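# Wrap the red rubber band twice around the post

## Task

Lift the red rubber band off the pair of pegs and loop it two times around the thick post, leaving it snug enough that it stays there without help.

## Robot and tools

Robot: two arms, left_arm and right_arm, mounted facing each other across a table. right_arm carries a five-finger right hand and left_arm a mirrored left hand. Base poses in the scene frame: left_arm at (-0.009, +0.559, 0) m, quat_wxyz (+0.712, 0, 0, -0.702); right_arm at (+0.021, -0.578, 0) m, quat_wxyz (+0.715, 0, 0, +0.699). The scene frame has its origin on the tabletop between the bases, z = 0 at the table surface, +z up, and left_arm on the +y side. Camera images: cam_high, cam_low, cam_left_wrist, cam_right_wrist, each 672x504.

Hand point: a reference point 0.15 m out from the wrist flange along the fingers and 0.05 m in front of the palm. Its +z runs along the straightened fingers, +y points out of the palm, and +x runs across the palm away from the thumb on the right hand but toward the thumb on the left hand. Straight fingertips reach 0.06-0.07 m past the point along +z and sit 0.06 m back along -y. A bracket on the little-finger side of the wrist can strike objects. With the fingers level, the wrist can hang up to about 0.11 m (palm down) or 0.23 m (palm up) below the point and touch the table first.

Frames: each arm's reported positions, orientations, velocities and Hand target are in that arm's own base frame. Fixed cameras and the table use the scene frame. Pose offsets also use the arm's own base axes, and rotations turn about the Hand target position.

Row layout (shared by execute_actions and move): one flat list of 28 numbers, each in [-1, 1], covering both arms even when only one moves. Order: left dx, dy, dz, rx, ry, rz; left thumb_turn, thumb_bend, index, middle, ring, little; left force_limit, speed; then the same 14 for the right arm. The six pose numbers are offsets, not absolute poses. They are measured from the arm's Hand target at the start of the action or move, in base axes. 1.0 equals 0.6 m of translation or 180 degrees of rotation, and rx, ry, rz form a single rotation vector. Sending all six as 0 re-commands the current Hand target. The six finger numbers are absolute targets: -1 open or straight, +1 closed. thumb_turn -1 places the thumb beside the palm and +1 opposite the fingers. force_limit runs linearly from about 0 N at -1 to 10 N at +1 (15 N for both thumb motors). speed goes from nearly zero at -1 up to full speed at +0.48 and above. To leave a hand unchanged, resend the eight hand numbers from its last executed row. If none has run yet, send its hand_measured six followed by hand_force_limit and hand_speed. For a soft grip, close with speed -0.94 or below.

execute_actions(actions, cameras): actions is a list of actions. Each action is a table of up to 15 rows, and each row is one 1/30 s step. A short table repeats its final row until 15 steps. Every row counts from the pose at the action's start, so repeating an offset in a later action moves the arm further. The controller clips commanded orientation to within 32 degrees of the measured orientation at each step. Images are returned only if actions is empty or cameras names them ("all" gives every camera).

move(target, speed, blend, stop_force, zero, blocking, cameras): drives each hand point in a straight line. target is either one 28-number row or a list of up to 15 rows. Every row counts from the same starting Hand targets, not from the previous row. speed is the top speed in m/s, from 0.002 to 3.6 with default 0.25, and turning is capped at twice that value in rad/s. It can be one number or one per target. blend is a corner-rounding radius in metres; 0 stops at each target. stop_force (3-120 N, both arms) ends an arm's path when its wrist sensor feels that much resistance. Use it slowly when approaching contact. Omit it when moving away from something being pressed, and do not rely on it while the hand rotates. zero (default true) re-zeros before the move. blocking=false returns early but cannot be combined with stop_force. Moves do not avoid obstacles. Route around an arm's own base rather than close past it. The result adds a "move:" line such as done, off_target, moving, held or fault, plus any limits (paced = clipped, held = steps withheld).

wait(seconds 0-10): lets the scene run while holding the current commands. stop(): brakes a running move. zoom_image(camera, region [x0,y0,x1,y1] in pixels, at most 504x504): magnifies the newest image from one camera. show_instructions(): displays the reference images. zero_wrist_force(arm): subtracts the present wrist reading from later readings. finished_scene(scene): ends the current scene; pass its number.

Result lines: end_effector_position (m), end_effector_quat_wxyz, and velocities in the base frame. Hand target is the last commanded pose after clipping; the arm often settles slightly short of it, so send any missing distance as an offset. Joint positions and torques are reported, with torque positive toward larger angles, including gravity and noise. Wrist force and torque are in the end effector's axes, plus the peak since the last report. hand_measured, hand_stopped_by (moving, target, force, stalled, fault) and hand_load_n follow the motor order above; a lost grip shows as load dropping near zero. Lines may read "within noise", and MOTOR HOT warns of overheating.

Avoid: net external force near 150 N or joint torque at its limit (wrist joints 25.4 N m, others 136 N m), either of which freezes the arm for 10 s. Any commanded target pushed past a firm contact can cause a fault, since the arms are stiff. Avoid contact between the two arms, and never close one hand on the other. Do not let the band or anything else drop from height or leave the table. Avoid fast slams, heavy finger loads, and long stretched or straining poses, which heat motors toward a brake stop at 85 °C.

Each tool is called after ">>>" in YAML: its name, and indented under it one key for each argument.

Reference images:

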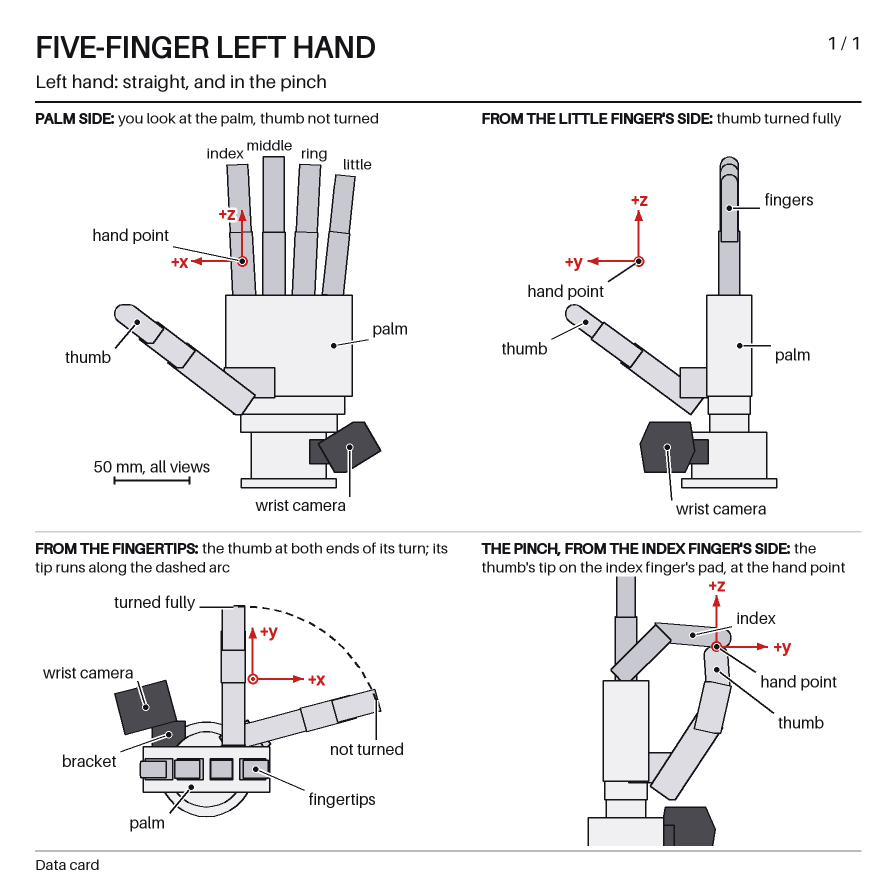

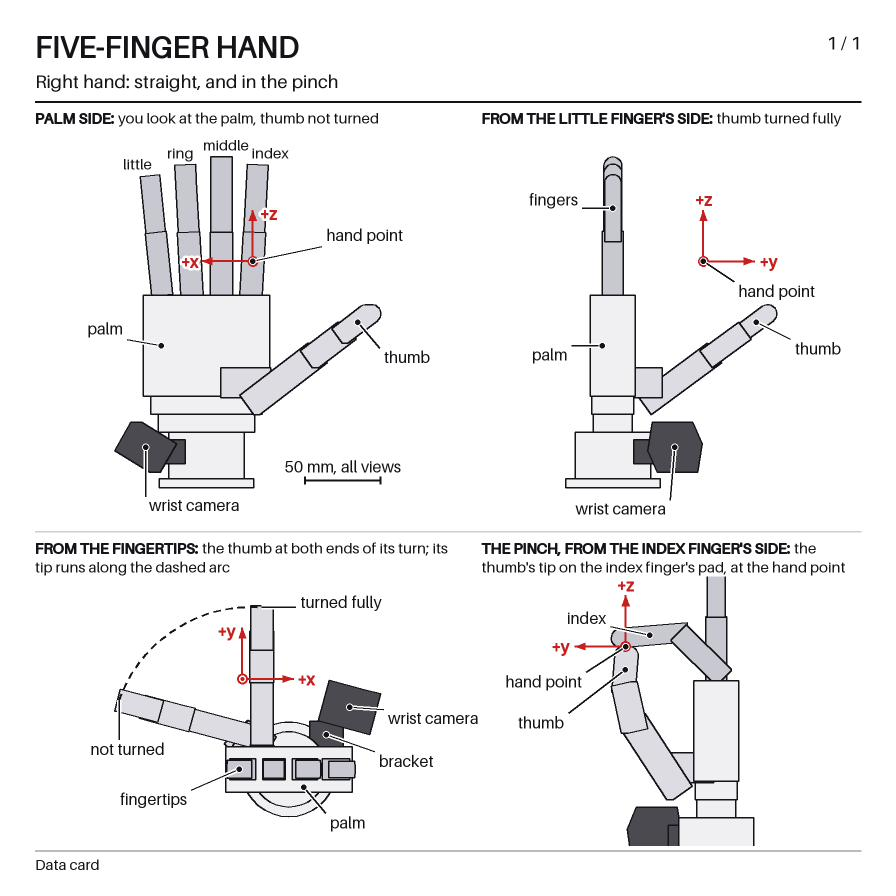

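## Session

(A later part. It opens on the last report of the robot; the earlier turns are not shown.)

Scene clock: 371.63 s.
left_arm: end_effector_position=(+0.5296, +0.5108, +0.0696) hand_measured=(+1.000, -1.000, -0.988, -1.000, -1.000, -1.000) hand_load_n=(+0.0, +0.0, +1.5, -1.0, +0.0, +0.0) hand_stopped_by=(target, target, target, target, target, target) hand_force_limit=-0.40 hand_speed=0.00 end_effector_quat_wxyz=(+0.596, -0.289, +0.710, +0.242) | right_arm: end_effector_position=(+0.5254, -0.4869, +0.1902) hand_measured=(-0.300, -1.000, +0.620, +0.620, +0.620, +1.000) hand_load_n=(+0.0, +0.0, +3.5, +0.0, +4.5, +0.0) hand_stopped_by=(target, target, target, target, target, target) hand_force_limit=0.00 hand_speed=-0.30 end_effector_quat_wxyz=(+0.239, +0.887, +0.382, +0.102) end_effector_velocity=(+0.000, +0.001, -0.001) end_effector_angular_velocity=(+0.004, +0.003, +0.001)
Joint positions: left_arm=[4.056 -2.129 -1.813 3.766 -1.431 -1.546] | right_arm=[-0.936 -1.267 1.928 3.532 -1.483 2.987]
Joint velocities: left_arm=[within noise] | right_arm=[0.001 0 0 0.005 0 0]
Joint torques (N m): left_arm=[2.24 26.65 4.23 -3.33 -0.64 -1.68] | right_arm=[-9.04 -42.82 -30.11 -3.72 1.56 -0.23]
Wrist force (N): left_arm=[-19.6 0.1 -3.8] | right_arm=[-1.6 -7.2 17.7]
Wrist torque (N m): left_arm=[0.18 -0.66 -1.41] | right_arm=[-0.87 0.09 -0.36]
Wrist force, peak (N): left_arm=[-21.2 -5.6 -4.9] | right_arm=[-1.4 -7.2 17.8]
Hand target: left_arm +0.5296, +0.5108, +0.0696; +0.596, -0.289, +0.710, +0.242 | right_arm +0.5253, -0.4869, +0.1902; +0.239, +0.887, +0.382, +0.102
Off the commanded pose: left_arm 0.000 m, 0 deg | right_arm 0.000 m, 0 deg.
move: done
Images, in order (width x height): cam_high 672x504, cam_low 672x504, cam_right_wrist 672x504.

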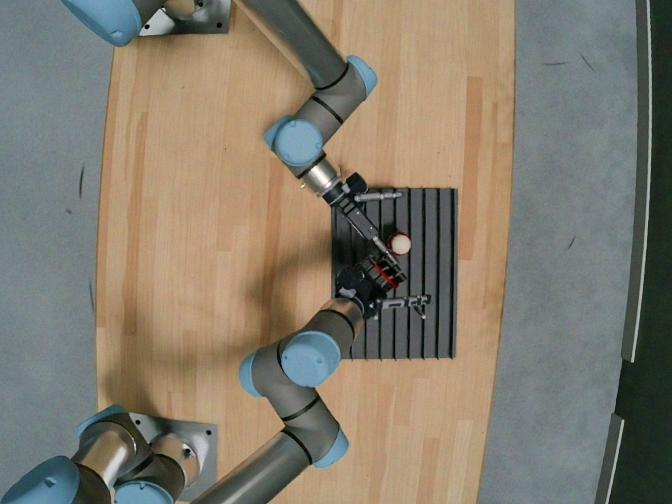

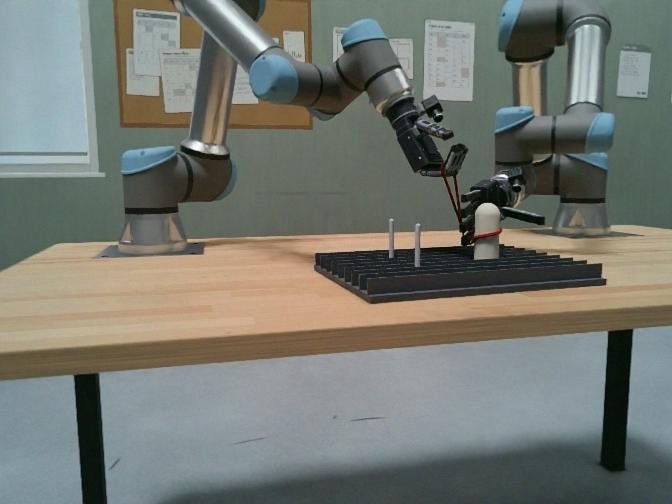

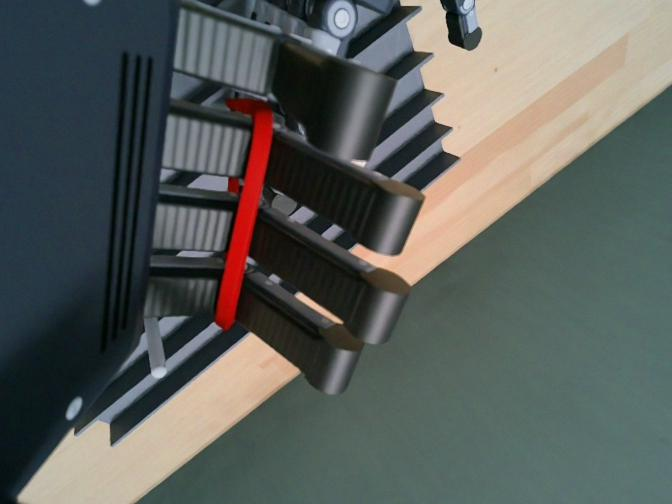

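>>> move:
  target: [0,0,0,0,0,0, 1,-1,-1,-1,-1,-1,-0.4,0, 0.0627,-0.06,0.0003,0.0573,0.0604,0, -0.3,-1,0.62,0.62,0.62,1,0,-0.3]
  speed: 0.12
  cameras: ["cam_high","cam_low","cam_right_wrist"]

>>> zoom_image:
  camera: "cam_low"
  region: [430, 130, 550, 270]

>>> zoom_image:
  camera: "cam_high"
  region: [350, 210, 430, 290]

Scene clock: 375.00 s.
left_arm: end_effector_position=(+0.5296, +0.5108, +0.0696) hand_measured=(+1.000, -1.000, -0.988, -1.000, -1.000, -1.000) hand_load_n=(+0.0, +0.0, +0.0, -2.5, -1.5, -4.0) hand_stopped_by=(target, target, target, target, target, target) hand_force_limit=-0.40 hand_speed=0.00 end_effector_quat_wxyz=(+0.596, -0.289, +0.710, +0.242) | right_arm: end_effector_position=(+0.5630, -0.5229, +0.1904) hand_measured=(-0.300, -1.000, +0.620, +0.620, +0.620, +1.000) hand_load_n=(+0.0, +0.0, +3.5, +0.0, +4.0, +0.0) hand_stopped_by=(target, target, target, target, target, target) hand_force_limit=0.00 hand_speed=-0.30 end_effector_quat_wxyz=(+0.121, +0.911, +0.392, +0.052)
Joint positions: left_arm=[4.056 -2.129 -1.813 3.766 -1.431 -1.546] | right_arm=[-0.906 -1.141 1.557 4.036 -1.533 2.998]
Joint torques (N m): left_arm=[-4.97 29.2 -4.36 -2.81 2.24 -1.13] | right_arm=[-9.86 -51.27 -40.73 -5.44 1.76 -0.32]
Wrist force (N): left_arm=[-20.5 11.4 -3.8] | right_arm=[-1.9 -12.9 16.7]
Wrist torque (N m): left_arm=[-0.06 -0.73 -1.95] | right_arm=[-0.90 0.18 -0.66]
Wrist force, peak (N): left_arm=[-20.7 11.6 -4.3] | right_arm=[-1.6 -13.1 16.7]
Hand target: left_arm +0.5296, +0.5108, +0.0696; +0.596, -0.289, +0.710, +0.242 | right_arm +0.5630, -0.5229, +0.1904; +0.121, +0.911, +0.392, +0.052
Off the commanded pose: left_arm 0.000 m, 0 deg | right_arm 0.000 m, 0 deg.
move: done
Images, in order (width x height): cam_high 672x504, cam_low 672x504, cam_right_wrist 672x504.

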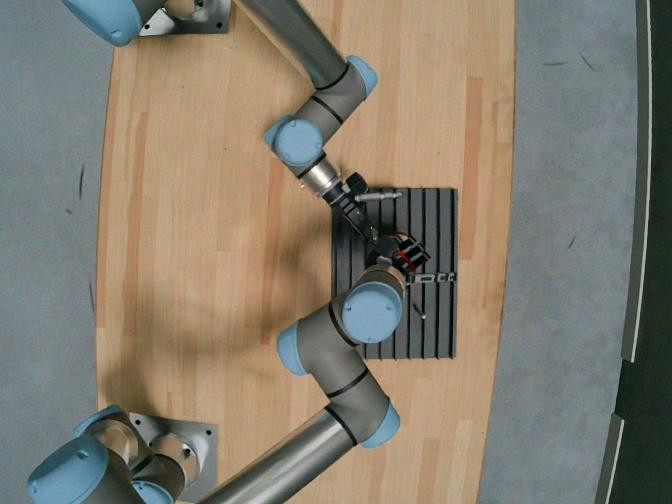

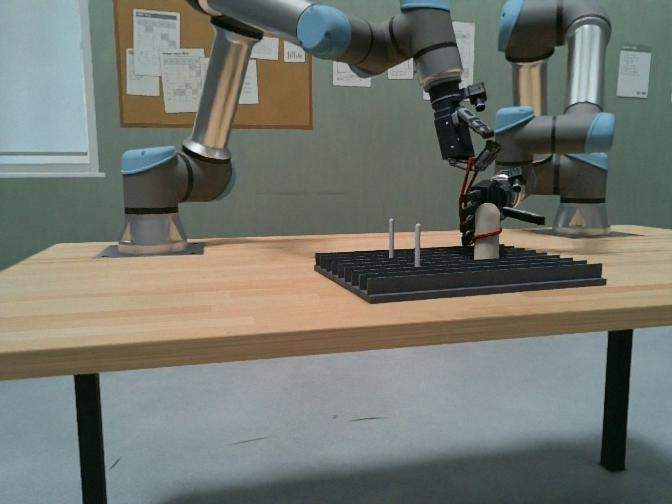

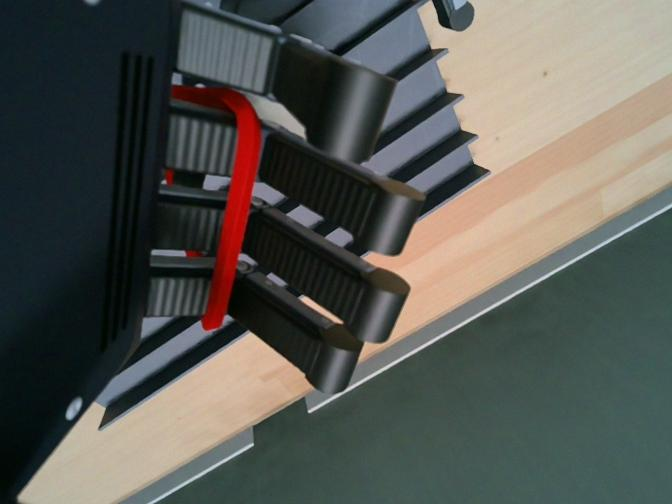

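Scaled by 3.600 from the camera's 672x504 image, which has a finer 960x720 frame.

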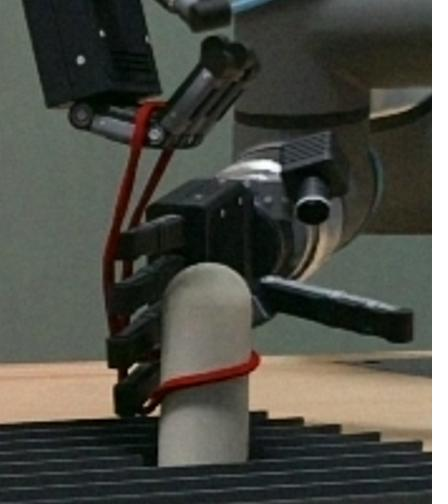

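Scaled by 6.300 from the camera's 672x504 image, which has a finer 960x720 frame.

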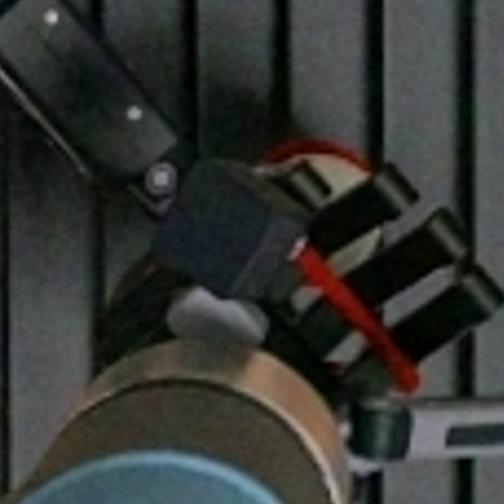

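>>> move:
  target: [0,0,0,0,0,0, 1,-1,-1,-1,-1,-1,-0.4,0, 0.0672,-0.0642,-0.0087,0.0573,0.0604,0, -0.3,-1,0.62,0.62,0.62,1,0,-0.3]
  speed: 0.12
  cameras: ["cam_high","cam_low","cam_right_wrist"]

>>> zoom_image:
  camera: "cam_low"
  region: [430, 130, 550, 270]

>>> zoom_image:
  camera: "cam_high"
  region: [360, 190, 460, 290]

Scene clock: 377.27 s.
left_arm: end_effector_position=(+0.5296, +0.5108, +0.0696) hand_measured=(+1.000, -1.000, -0.988, -1.000, -1.000, -0.998) hand_load_n=(+0.0, +0.0, +0.0, -2.5, -6.5, -10.0) hand_stopped_by=(target, target, target, target, target, target) hand_force_limit=-0.40 hand_speed=0.00 end_effector_quat_wxyz=(+0.596, -0.289, +0.710, +0.242) | right_arm: end_effector_position=(+0.6034, -0.5614, +0.1852) hand_measured=(-0.300, -1.000, +0.620, +0.620, +0.620, +1.000) hand_load_n=(+0.5, +0.0, +3.5, +0.0, +4.0, +0.0) hand_stopped_by=(target, target, target, target, target, target) hand_force_limit=0.00 hand_speed=-0.30 end_effector_quat_wxyz=(+0.001, +0.919, +0.395, +0.000)
Joint positions: left_arm=[4.056 -2.129 -1.813 3.766 -1.431 -1.546] | right_arm=[-0.884 -0.897 1.049 4.558 -1.571 3.016]
Joint torques (N m): left_arm=[-14.47 23.29 -7.32 -2.81 5.11 -1.07] | right_arm=[-8.8 -58.04 -44.46 -7.82 2.23 -1.19]
Wrist force (N): left_arm=[-23.3 26.3 -5.6] | right_arm=[-2.8 -23.6 21.5]
Wrist torque (N m): left_arm=[-0.34 -0.95 -3.03] | right_arm=[-1.46 -0.02 -1.01]
Wrist force, peak (N): left_arm=[-23.3 26.5 -5.3] | right_arm=[-3.0 -24.0 21.8]
Hand target: left_arm +0.5296, +0.5108, +0.0696; +0.596, -0.289, +0.710, +0.242 | right_arm +0.6033, -0.5615, +0.1851; +0.001, +0.919, +0.395, +0.000
Off the commanded pose: left_arm 0.000 m, 0 deg | right_arm 0.000 m, 0 deg.
move: done
Images, in order (width x height): cam_high 672x504, cam_low 672x504, cam_right_wrist 672x504.

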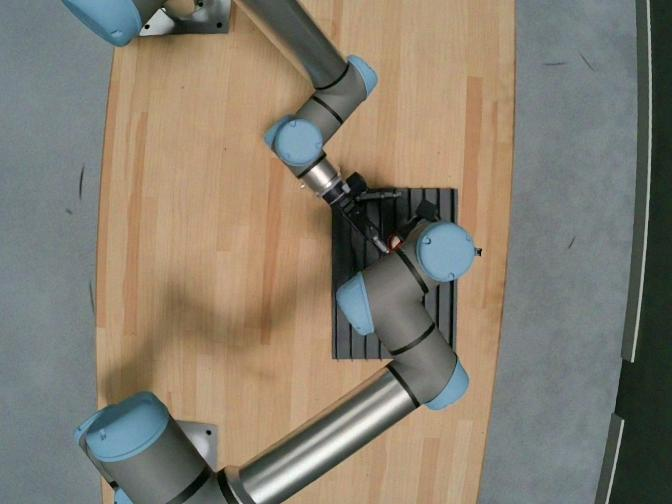

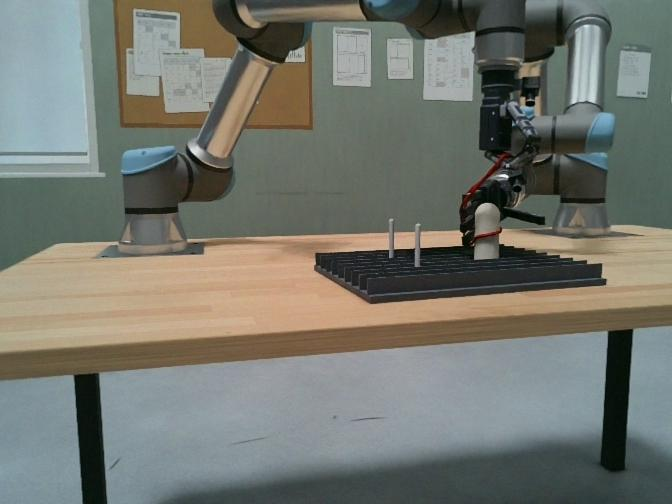

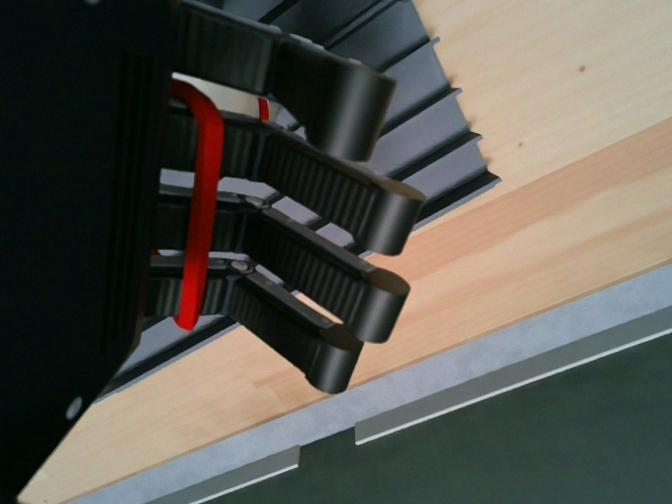

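Scaled by 3.600 from the camera's 672x504 image, which has a finer 960x720 frame.

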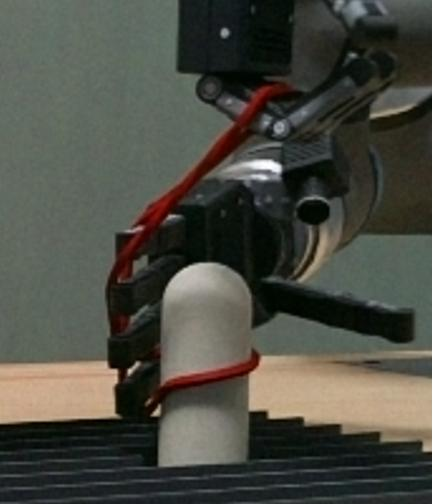

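Scaled by 5.040 from the camera's 672x504 image, which has a finer 960x720 frame.

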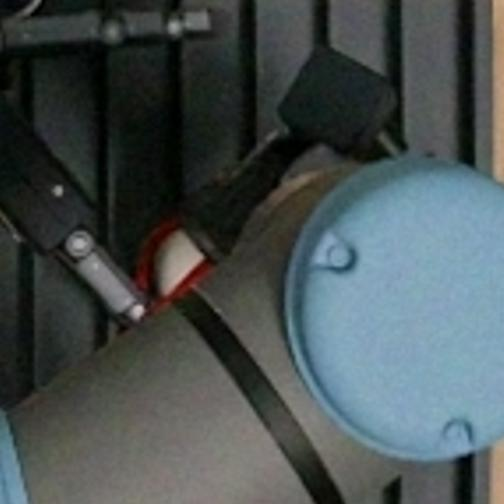

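>>> move:
  target: [0,0,0,0,0,0, 1,-1,-1,-1,-1,-1,-0.4,0, 0.0374,-0.015,-0.0667,0,0,0, -0.3,-1,0.62,0.62,0.62,1,0,-0.3]
  speed: 0.08
  cameras: ["cam_low","cam_right_wrist","cam_left_wrist"]

>>> zoom_image:
  camera: "cam_low"
  region: [440, 140, 560, 270]

Scene clock: 380.80 s.
left_arm: end_effector_position=(+0.5296, +0.5108, +0.0695) hand_measured=(+1.000, -1.000, -0.988, -1.000, -1.000, -0.998) hand_load_n=(+0.5, +0.0, +0.5, -2.5, -9.0, -6.5) hand_stopped_by=(target, target, target, target, target, target) hand_force_limit=-0.40 hand_speed=0.00 end_effector_quat_wxyz=(+0.596, -0.289, +0.710, +0.242) | right_arm: end_effector_position=(+0.6259, -0.5704, +0.1453) hand_measured=(-0.300, -1.000, +0.620, +0.620, +0.620, +1.000) hand_load_n=(+0.0, +0.0, +1.5, +0.0, +1.0, +0.0) hand_stopped_by=(target, target, target, target, target, target) hand_force_limit=0.00 hand_speed=-0.30 end_effector_quat_wxyz=(+0.001, +0.919, +0.395, +0.000)
Joint positions: left_arm=[4.056 -2.129 -1.813 3.766 -1.431 -1.546] | right_arm=[-0.868 -0.815 1.011 4.513 -1.571 3.031]
Joint torques (N m): left_arm=[-21.48 29.09 -1.09 -4.32 6.51 0.36] | right_arm=[-8.33 -66.24 -26.82 -6.21 -0.01 -1.75]
Wrist force (N): left_arm=[-10.1 27.1 -5.0] | right_arm=[-4.6 -24.6 9.3]
Wrist torque (N m): left_arm=[-0.29 -0.61 -2.19] | right_arm=[-1.17 0.38 -1.13]
Wrist force, peak (N): left_arm=[-23.3 26.4 -5.8] | right_arm=[-2.8 -23.8 21.8]
Hand target: left_arm +0.5296, +0.5108, +0.0696; +0.596, -0.289, +0.710, +0.242 | right_arm +0.6257, -0.5705, +0.1451; +0.001, +0.919, +0.395, +0.000
Off the commanded pose: left_arm 0.000 m, 0 deg | right_arm 0.000 m, 0 deg.
move: done
Images, in order (width x height): cam_low 672x504, cam_left_wrist 672x504, cam_right_wrist 672x504.

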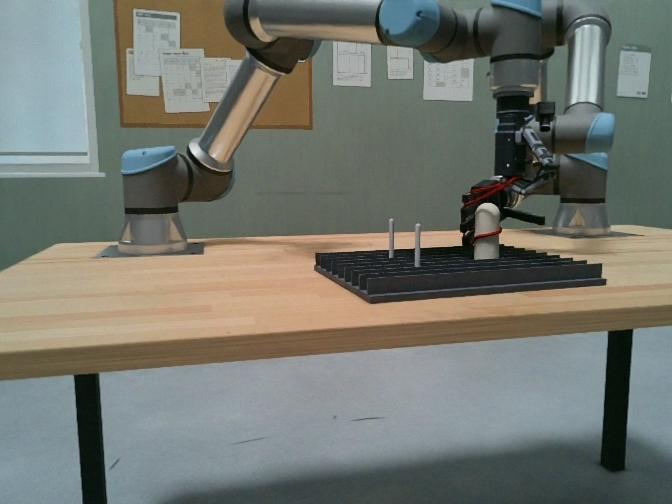

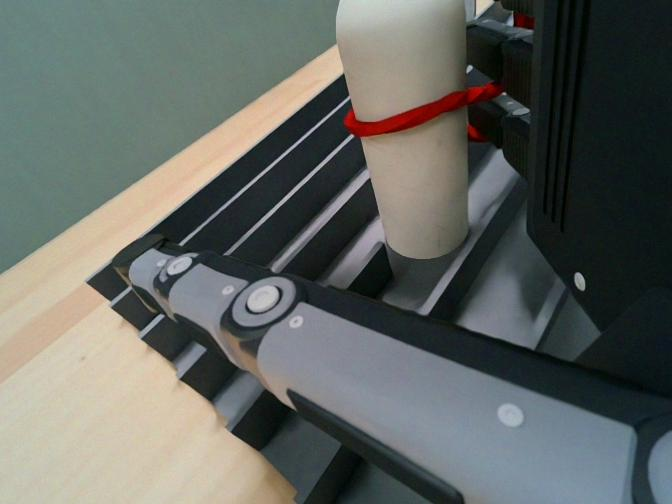

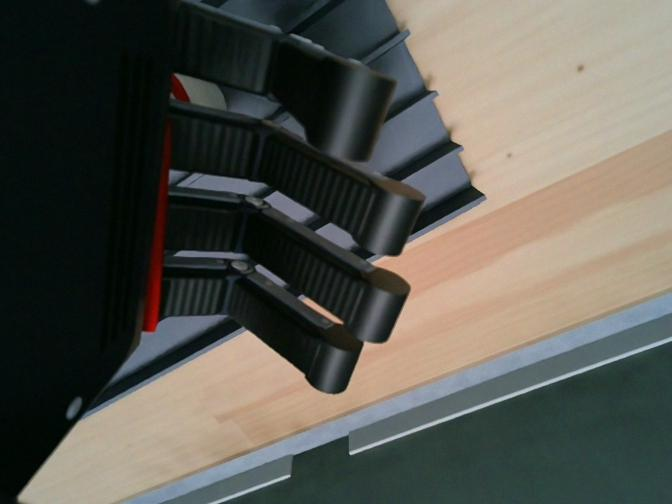

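Scaled by 3.877 from the camera's 672x504 image, which has a finer 960x720 frame.

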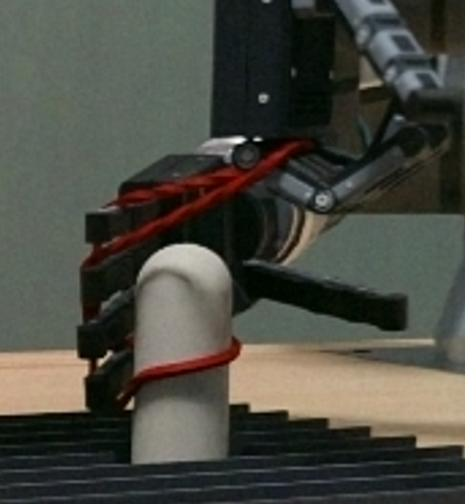

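>>> move:
  target: [0,0,0,0,0,0, 1,-1,-1,-1,-1,-1,-0.4,0, 0.0337,-0.0252,-0.0917,0,0,0, -0.3,-1,0.62,0.62,0.62,1,0,-0.3]
  speed: 0.08
  cameras: ["cam_low","cam_right_wrist","cam_left_wrist"]

>>> zoom_image:
  camera: "cam_low"
  region: [440, 140, 560, 270]

>>> zoom_image:
  camera: "cam_left_wrist"
  region: [250, 0, 600, 260]

Scene clock: 382.80 s.
left_arm: end_effector_position=(+0.5296, +0.5108, +0.0695) hand_measured=(+1.000, -1.000, -0.988, -1.000, -0.998, -0.998) hand_load_n=(+0.0, +0.0, +0.0, -3.0, -10.5, -10.0) hand_stopped_by=(target, target, target, target, target, target) hand_force_limit=-0.40 hand_speed=0.00 end_effector_quat_wxyz=(+0.596, -0.289, +0.710, +0.242) | right_arm: end_effector_position=(+0.6461, -0.5856, +0.0902) hand_measured=(-0.300, -1.000, +0.620, +0.620, +0.620, +1.000) hand_load_n=(+0.0, +0.0, +0.0, +0.0, +0.0, +0.0) hand_stopped_by=(target, target, target, target, target, target) hand_force_limit=0.00 hand_speed=-0.30 end_effector_quat_wxyz=(+0.001, +0.919, +0.395, +0.000)
Joint positions: left_arm=[4.056 -2.129 -1.813 3.766 -1.431 -1.546] | right_arm=[-0.861 -0.71 0.966 4.454 -1.571 3.038]
Joint torques (N m): left_arm=[-14.53 38.59 19.31 1.08 7.05 1.63] | right_arm=[2.37 -58.06 -21.25 -5.76 -0.87 1.04]
Wrist force (N): left_arm=[6.2 33.0 -3.2] | right_arm=[-5.4 -30.9 -6.4]
Wrist torque (N m): left_arm=[-0.57 -0.20 -1.61] | right_arm=[-0.58 0.84 -1.38]
Wrist force, peak (N): left_arm=[6.4 33.3 -3.0] | right_arm=[-5.8 -31.0 -6.2]
Hand target: left_arm +0.5296, +0.5108, +0.0696; +0.596, -0.289, +0.710, +0.242 | right_arm +0.6459, -0.5856, +0.0901; +0.001, +0.919, +0.395, +0.000
Off the commanded pose: left_arm 0.000 m, 0 deg | right_arm 0.000 m, 0 deg.
move: done
Images, in order (width x height): cam_low 672x504, cam_left_wrist 672x504, cam_right_wrist 672x504.

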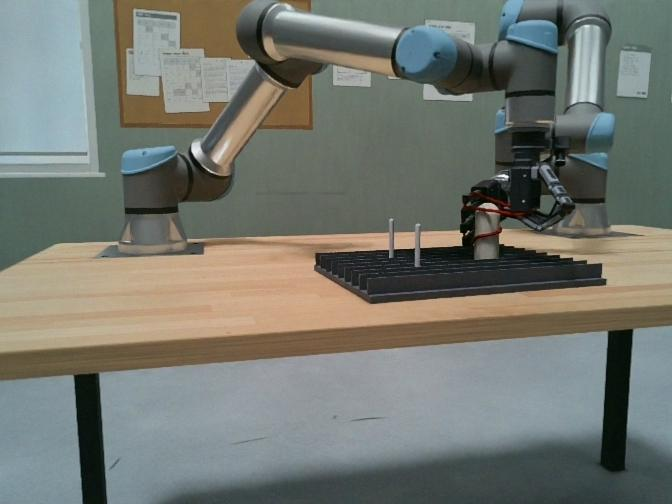

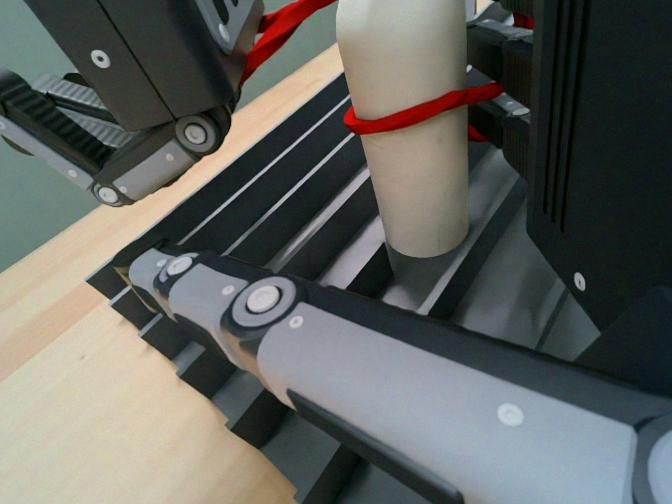

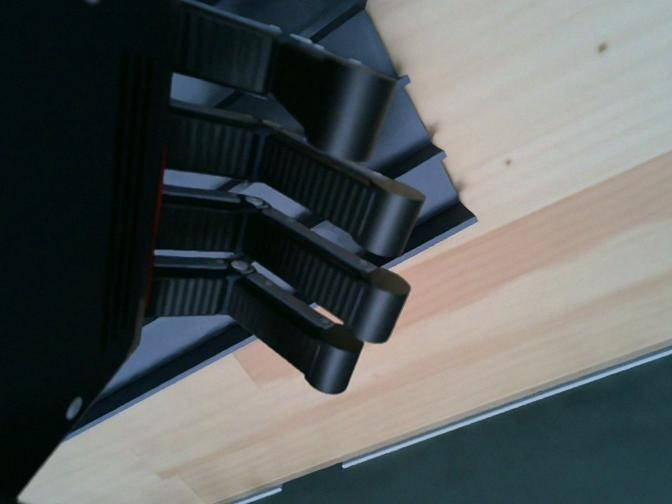

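Scaled by 3.877 from the camera's 672x504 image, which has a finer 960x720 frame.

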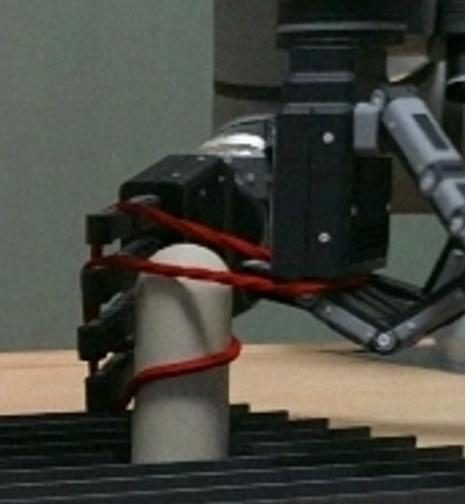

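Scaled by 1.440 from the camera's 672x504 image, which has a finer 960x720 frame.

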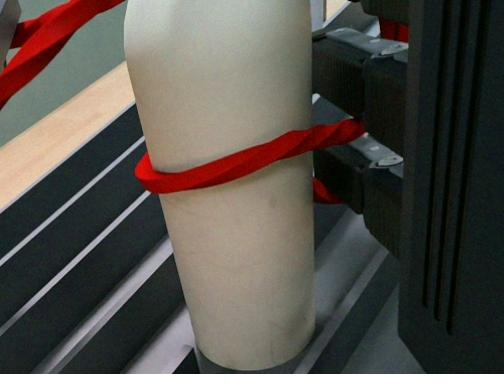

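>>> move:
  target: [-0.0143,-0.0139,0.0,0,0,0, 1,-1,-1,-1,-1,-1,-0.4,0, 0,0,0,0,0,0, -0.3,-1,0.62,0.62,0.62,1,0,-0.3]
  speed: 0.03
  cameras: ["cam_low","cam_high","cam_left_wrist"]

>>> zoom_image:
  camera: "cam_low"
  region: [440, 140, 560, 270]

>>> zoom_image:
  camera: "cam_high"
  region: [360, 190, 460, 290]

Scene clock: 384.70 s.
left_arm: end_effector_position=(+0.5210, +0.5024, +0.0696) hand_measured=(+1.000, -1.000, -0.988, -1.000, -0.998, -0.998) hand_load_n=(+0.0, +0.0, +1.5, -4.5, -11.0, -10.5) hand_stopped_by=(target, target, target, target, target, target) hand_force_limit=-0.40 hand_speed=0.00 end_effector_quat_wxyz=(+0.596, -0.289, +0.709, +0.242) end_effector_velocity=(+0.001, +0.002, +0.001) end_effector_angular_velocity=(+0.002, -0.001, +0.000) | right_arm: end_effector_position=(+0.6459, -0.5856, +0.0901) hand_measured=(-0.300, -1.000, +0.620, +0.620, +0.620, +1.000) hand_load_n=(+0.0, -0.5, +0.0, +0.0, +0.5, +0.0) hand_stopped_by=(target, target, target, target, target, target) hand_force_limit=0.00 hand_speed=-0.30 end_effector_quat_wxyz=(+0.001, +0.919, +0.395, +0.000)
Joint positions: left_arm=[4.06 -2.108 -1.851 3.783 -1.427 -1.546] | right_arm=[-0.862 -0.71 0.966 4.454 -1.571 3.038]
Joint velocities: left_arm=[0 -0.002 0.006 -0.002 0 0] | right_arm=[within noise]
Joint torques (N m): left_arm=[-20.88 34.28 26.03 -1.79 8.86 2.73] | right_arm=[-8.55 -44.27 -20.81 -5.94 -0.06 -2.54]
Wrist force (N): left_arm=[2.8 32.6 5.4] | right_arm=[-3.3 -30.6 -5.9]
Wrist torque (N m): left_arm=[-1.11 -0.01 -1.95] | right_arm=[-0.59 0.79 -1.22]
Wrist force, peak (N): left_arm=[6.1 33.2 -3.3] | right_arm=[-5.7 -31.0 -6.2]
Hand target: left_arm +0.5210, +0.5025, +0.0696; +0.596, -0.289, +0.710, +0.242 | right_arm +0.6459, -0.5856, +0.0901; +0.001, +0.919, +0.395, +0.000
Off the commanded pose: left_arm 0.000 m, 0 deg | right_arm 0.000 m, 0 deg.
move: done
Images, in order (width x height): cam_high 672x504, cam_low 672x504, cam_left_wrist 672x504.

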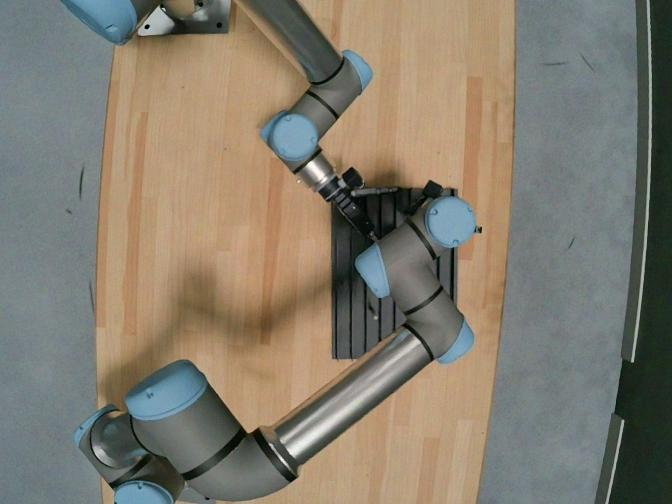

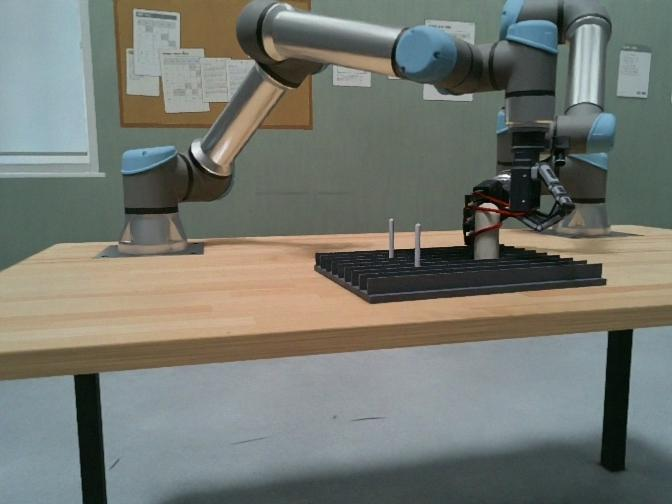

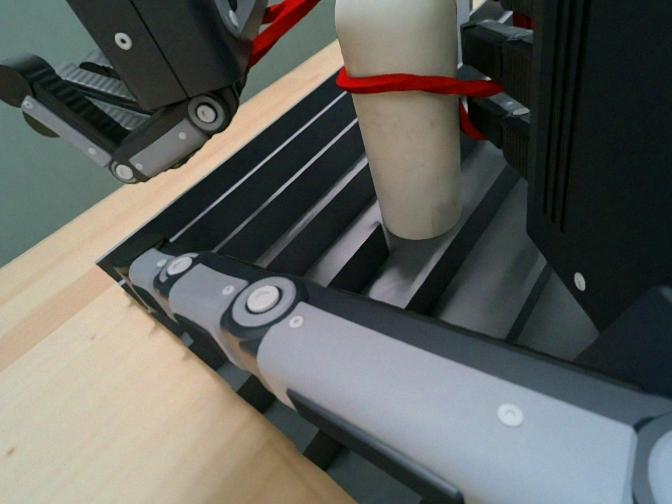

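Scaled by 3.877 from the camera's 672x504 image, which has a finer 960x720 frame.

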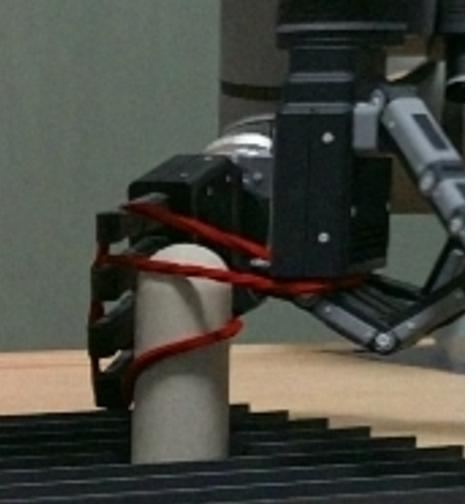

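Scaled by 5.040 from the camera's 672x504 image, which has a finer 960x720 frame.

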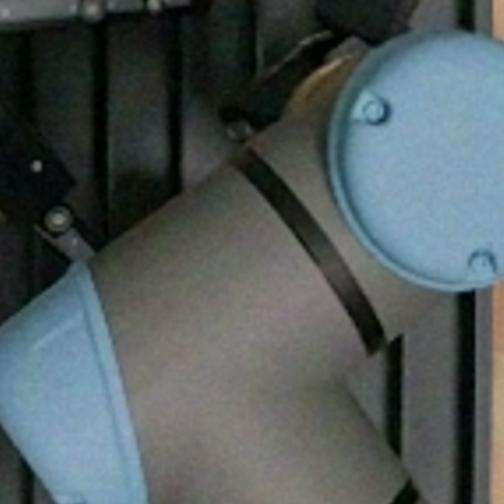

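>>> zoom_image:
  camera: "cam_left_wrist"
  region: [230, 0, 580, 260]

>>> zoom_image:
  camera: "cam_low"
  region: [450, 180, 520, 260]

Scaled by 1.440 from the camera's 672x504 image, which has a finer 960x720 frame.

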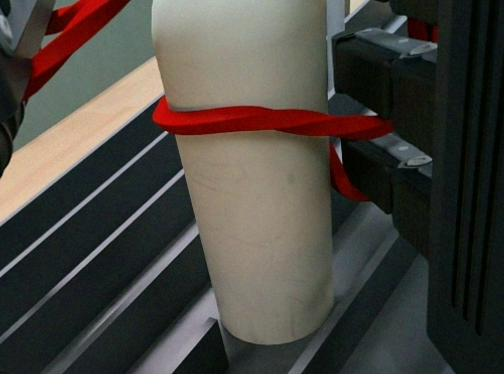

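Scaled by 6.300 from the camera's 672x504 image, which has a finer 960x720 frame.

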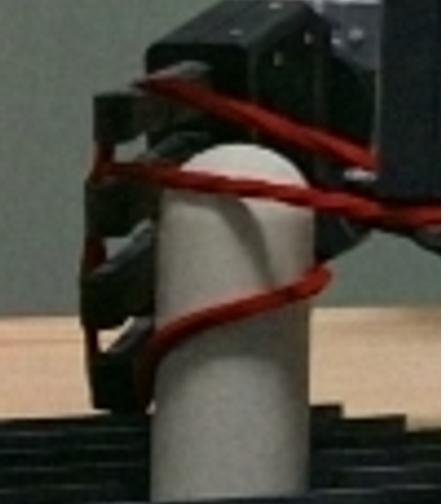

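>>> move:
  target: [0,0,0,0,0,0, 1,-1,-1,-1,-1,-1,-0.4,0, -0.0085,0.008,-0.045,0,0,0, -0.3,-1,0.62,0.62,0.62,1,0,-0.3]
  speed: 0.05
  cameras: ["cam_low","cam_right_wrist","cam_left_wrist"]

>>> zoom_image:
  camera: "cam_low"
  region: [440, 160, 560, 270]

>>> zoom_image:
  camera: "cam_left_wrist"
  region: [180, 0, 580, 260]

Scene clock: 389.47 s.
left_arm: end_effector_position=(+0.5210, +0.5025, +0.0695) hand_measured=(+1.000, -1.000, -0.988, -1.000, -0.998, -0.998) hand_load_n=(+0.0, +0.0, +1.0, -4.0, -11.0, -9.0) hand_stopped_by=(target, target, target, target, target, target) hand_force_limit=-0.40 hand_speed=0.00 end_effector_quat_wxyz=(+0.596, -0.289, +0.710, +0.242) | right_arm: end_effector_position=(+0.6408, -0.5808, +0.0630) hand_measured=(-0.300, -1.000, +0.620, +0.620, +0.620, +1.000) hand_load_n=(+0.0, +0.0, +0.0, +0.0, +0.0, +0.0) hand_stopped_by=(target, target, target, target, target, target) hand_force_limit=0.00 hand_speed=-0.30 end_effector_quat_wxyz=(+0.001, +0.919, +0.395, +0.000)
Joint positions: left_arm=[4.06 -2.108 -1.851 3.783 -1.427 -1.546] | right_arm=[-0.862 -0.707 1.033 4.384 -1.571 3.037]
Joint torques (N m): left_arm=[-27.34 43.1 26.49 1.16 6.01 -0.85] | right_arm=[-10.88 -46.1 -27.69 -4.16 1.03 -2.66]
Wrist force (N): left_arm=[10.0 30.8 5.1] | right_arm=[-3.6 -27.3 -17.9]
Wrist torque (N m): left_arm=[-1.10 0.20 -1.41] | right_arm=[0.40 1.13 -1.05]
Wrist force, peak (N): left_arm=[2.7 32.8 4.7] | right_arm=[-3.8 -27.7 -18.1]
Hand target: left_arm +0.5210, +0.5025, +0.0696; +0.596, -0.289, +0.710, +0.242 | right_arm +0.6408, -0.5808, +0.0631; +0.001, +0.919, +0.395, +0.000
Off the commanded pose: left_arm 0.000 m, 0 deg | right_arm 0.000 m, 0 deg.
move: done
Images, in order (width x height): cam_low 672x504, cam_left_wrist 672x504, cam_right_wrist 672x504.

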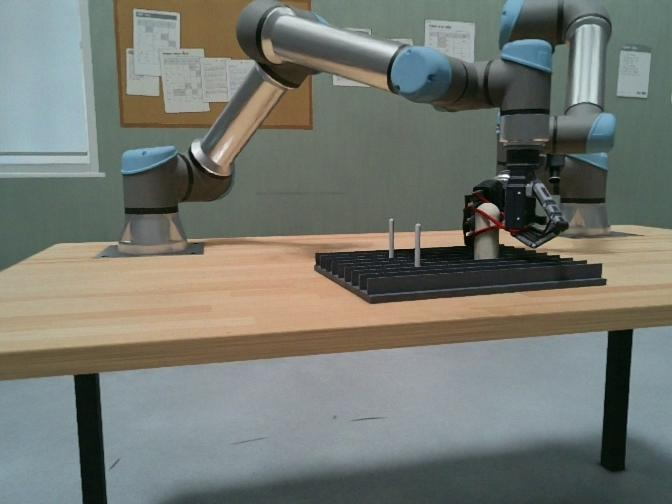

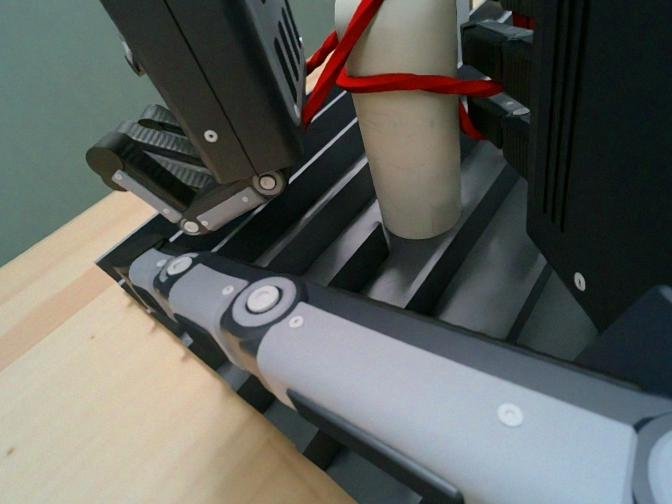

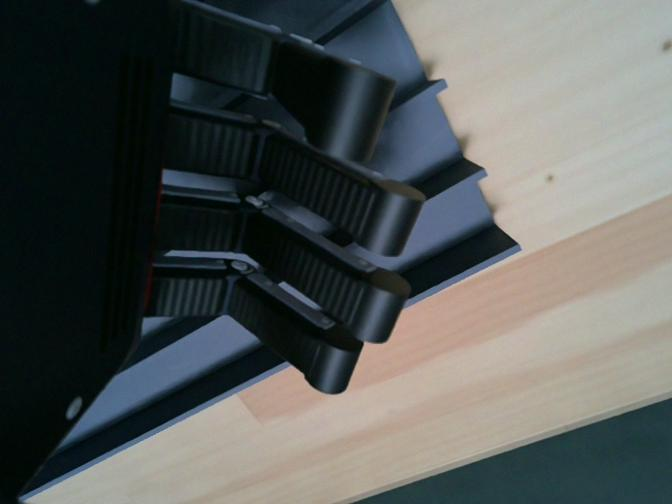

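Scaled by 4.200 from the camera's 672x504 image, which has a finer 960x720 frame.

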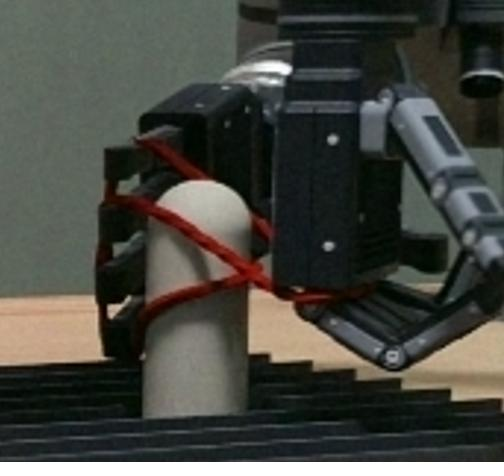

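Scaled by 1.260 from the camera's 672x504 image, which has a finer 960x720 frame.

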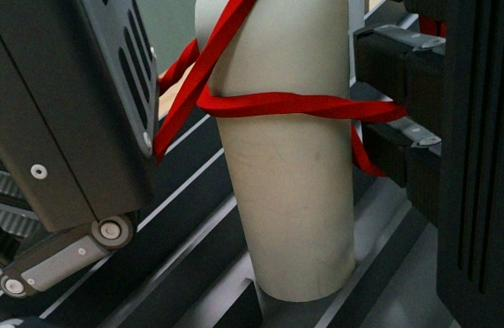

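>>> move:
  target: [-0.0096,-0.0093,0.0,0,0,0, 1,-1,-1,-1,-1,-1,-0.4,0, 0,0,0,0,0,0, -0.3,-1,0.62,0.62,0.62,1,0,-0.3]
  speed: 0.03
  cameras: ["cam_low","cam_left_wrist"]

>>> zoom_image:
  camera: "cam_low"
  region: [440, 160, 560, 270]

>>> zoom_image:
  camera: "cam_left_wrist"
  region: [180, 0, 580, 260]

Scene clock: 391.03 s.
left_arm: end_effector_position=(+0.5153, +0.4967, +0.0697) hand_measured=(+1.000, -1.000, -0.988, -1.000, -0.998, -1.000) hand_load_n=(+0.5, +0.0, +0.0, -2.5, -12.5, +0.0) hand_stopped_by=(target, target, target, target, target, target) hand_force_limit=-0.40 hand_speed=0.00 end_effector_quat_wxyz=(+0.596, -0.288, +0.710, +0.242) | right_arm: end_effector_position=(+0.6408, -0.5808, +0.0631) hand_measured=(-0.300, -1.000, +0.620, +0.620, +0.620, +1.000) hand_load_n=(+0.0, +0.0, +0.0, +0.0, +0.0, +0.0) hand_stopped_by=(target, target, target, target, target, target) hand_force_limit=0.00 hand_speed=-0.30 end_effector_quat_wxyz=(+0.001, +0.919, +0.395, +0.000)
Joint positions: left_arm=[4.062 -2.094 -1.876 3.794 -1.424 -1.545] | right_arm=[-0.862 -0.707 1.033 4.384 -1.571 3.037]
Joint torques (N m): left_arm=[-4.49 33.28 26.38 -2.23 1.58 1.46] | right_arm=[-3.82 -48.72 -18.71 -4.44 1.71 -0.9]
Wrist force (N): left_arm=[0.6 15.0 7.4] | right_arm=[-2.1 -13.9 -7.4]
Wrist torque (N m): left_arm=[-1.01 0.39 -0.88] | right_arm=[0.11 0.62 -0.33]
Wrist force, peak (N): left_arm=[13.3 32.5 7.1] | right_arm=[-3.7 -27.6 -18.2]
Hand target: left_arm +0.5153, +0.4969, +0.0696; +0.596, -0.289, +0.710, +0.242 | right_arm +0.6408, -0.5808, +0.0631; +0.001, +0.919, +0.395, +0.000
Off the commanded pose: left_arm 0.000 m, 0 deg | right_arm 0.000 m, 0 deg.
move: done
Images, in order (width x height): cam_low 672x504, cam_left_wrist 672x504.

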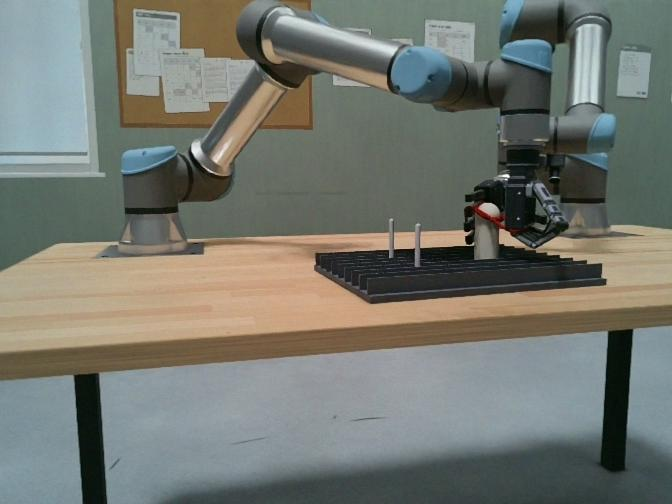

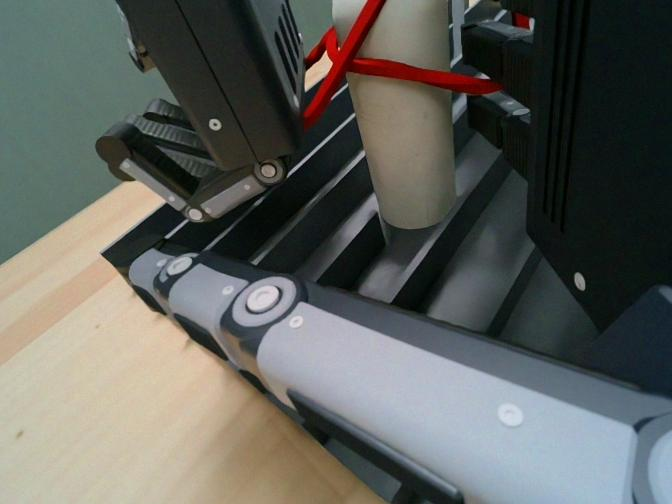

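Scaled by 4.200 from the camera's 672x504 image, which has a finer 960x720 frame.

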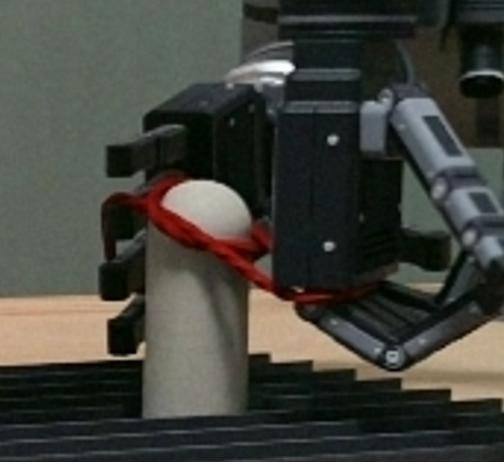

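Scaled by 1.260 from the camera's 672x504 image, which has a finer 960x720 frame.

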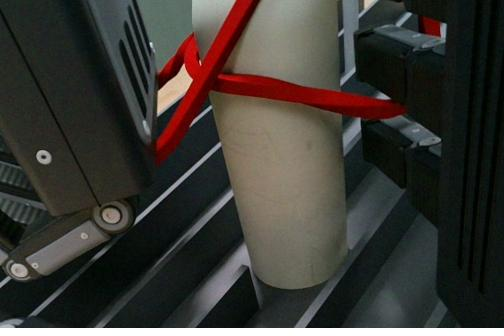

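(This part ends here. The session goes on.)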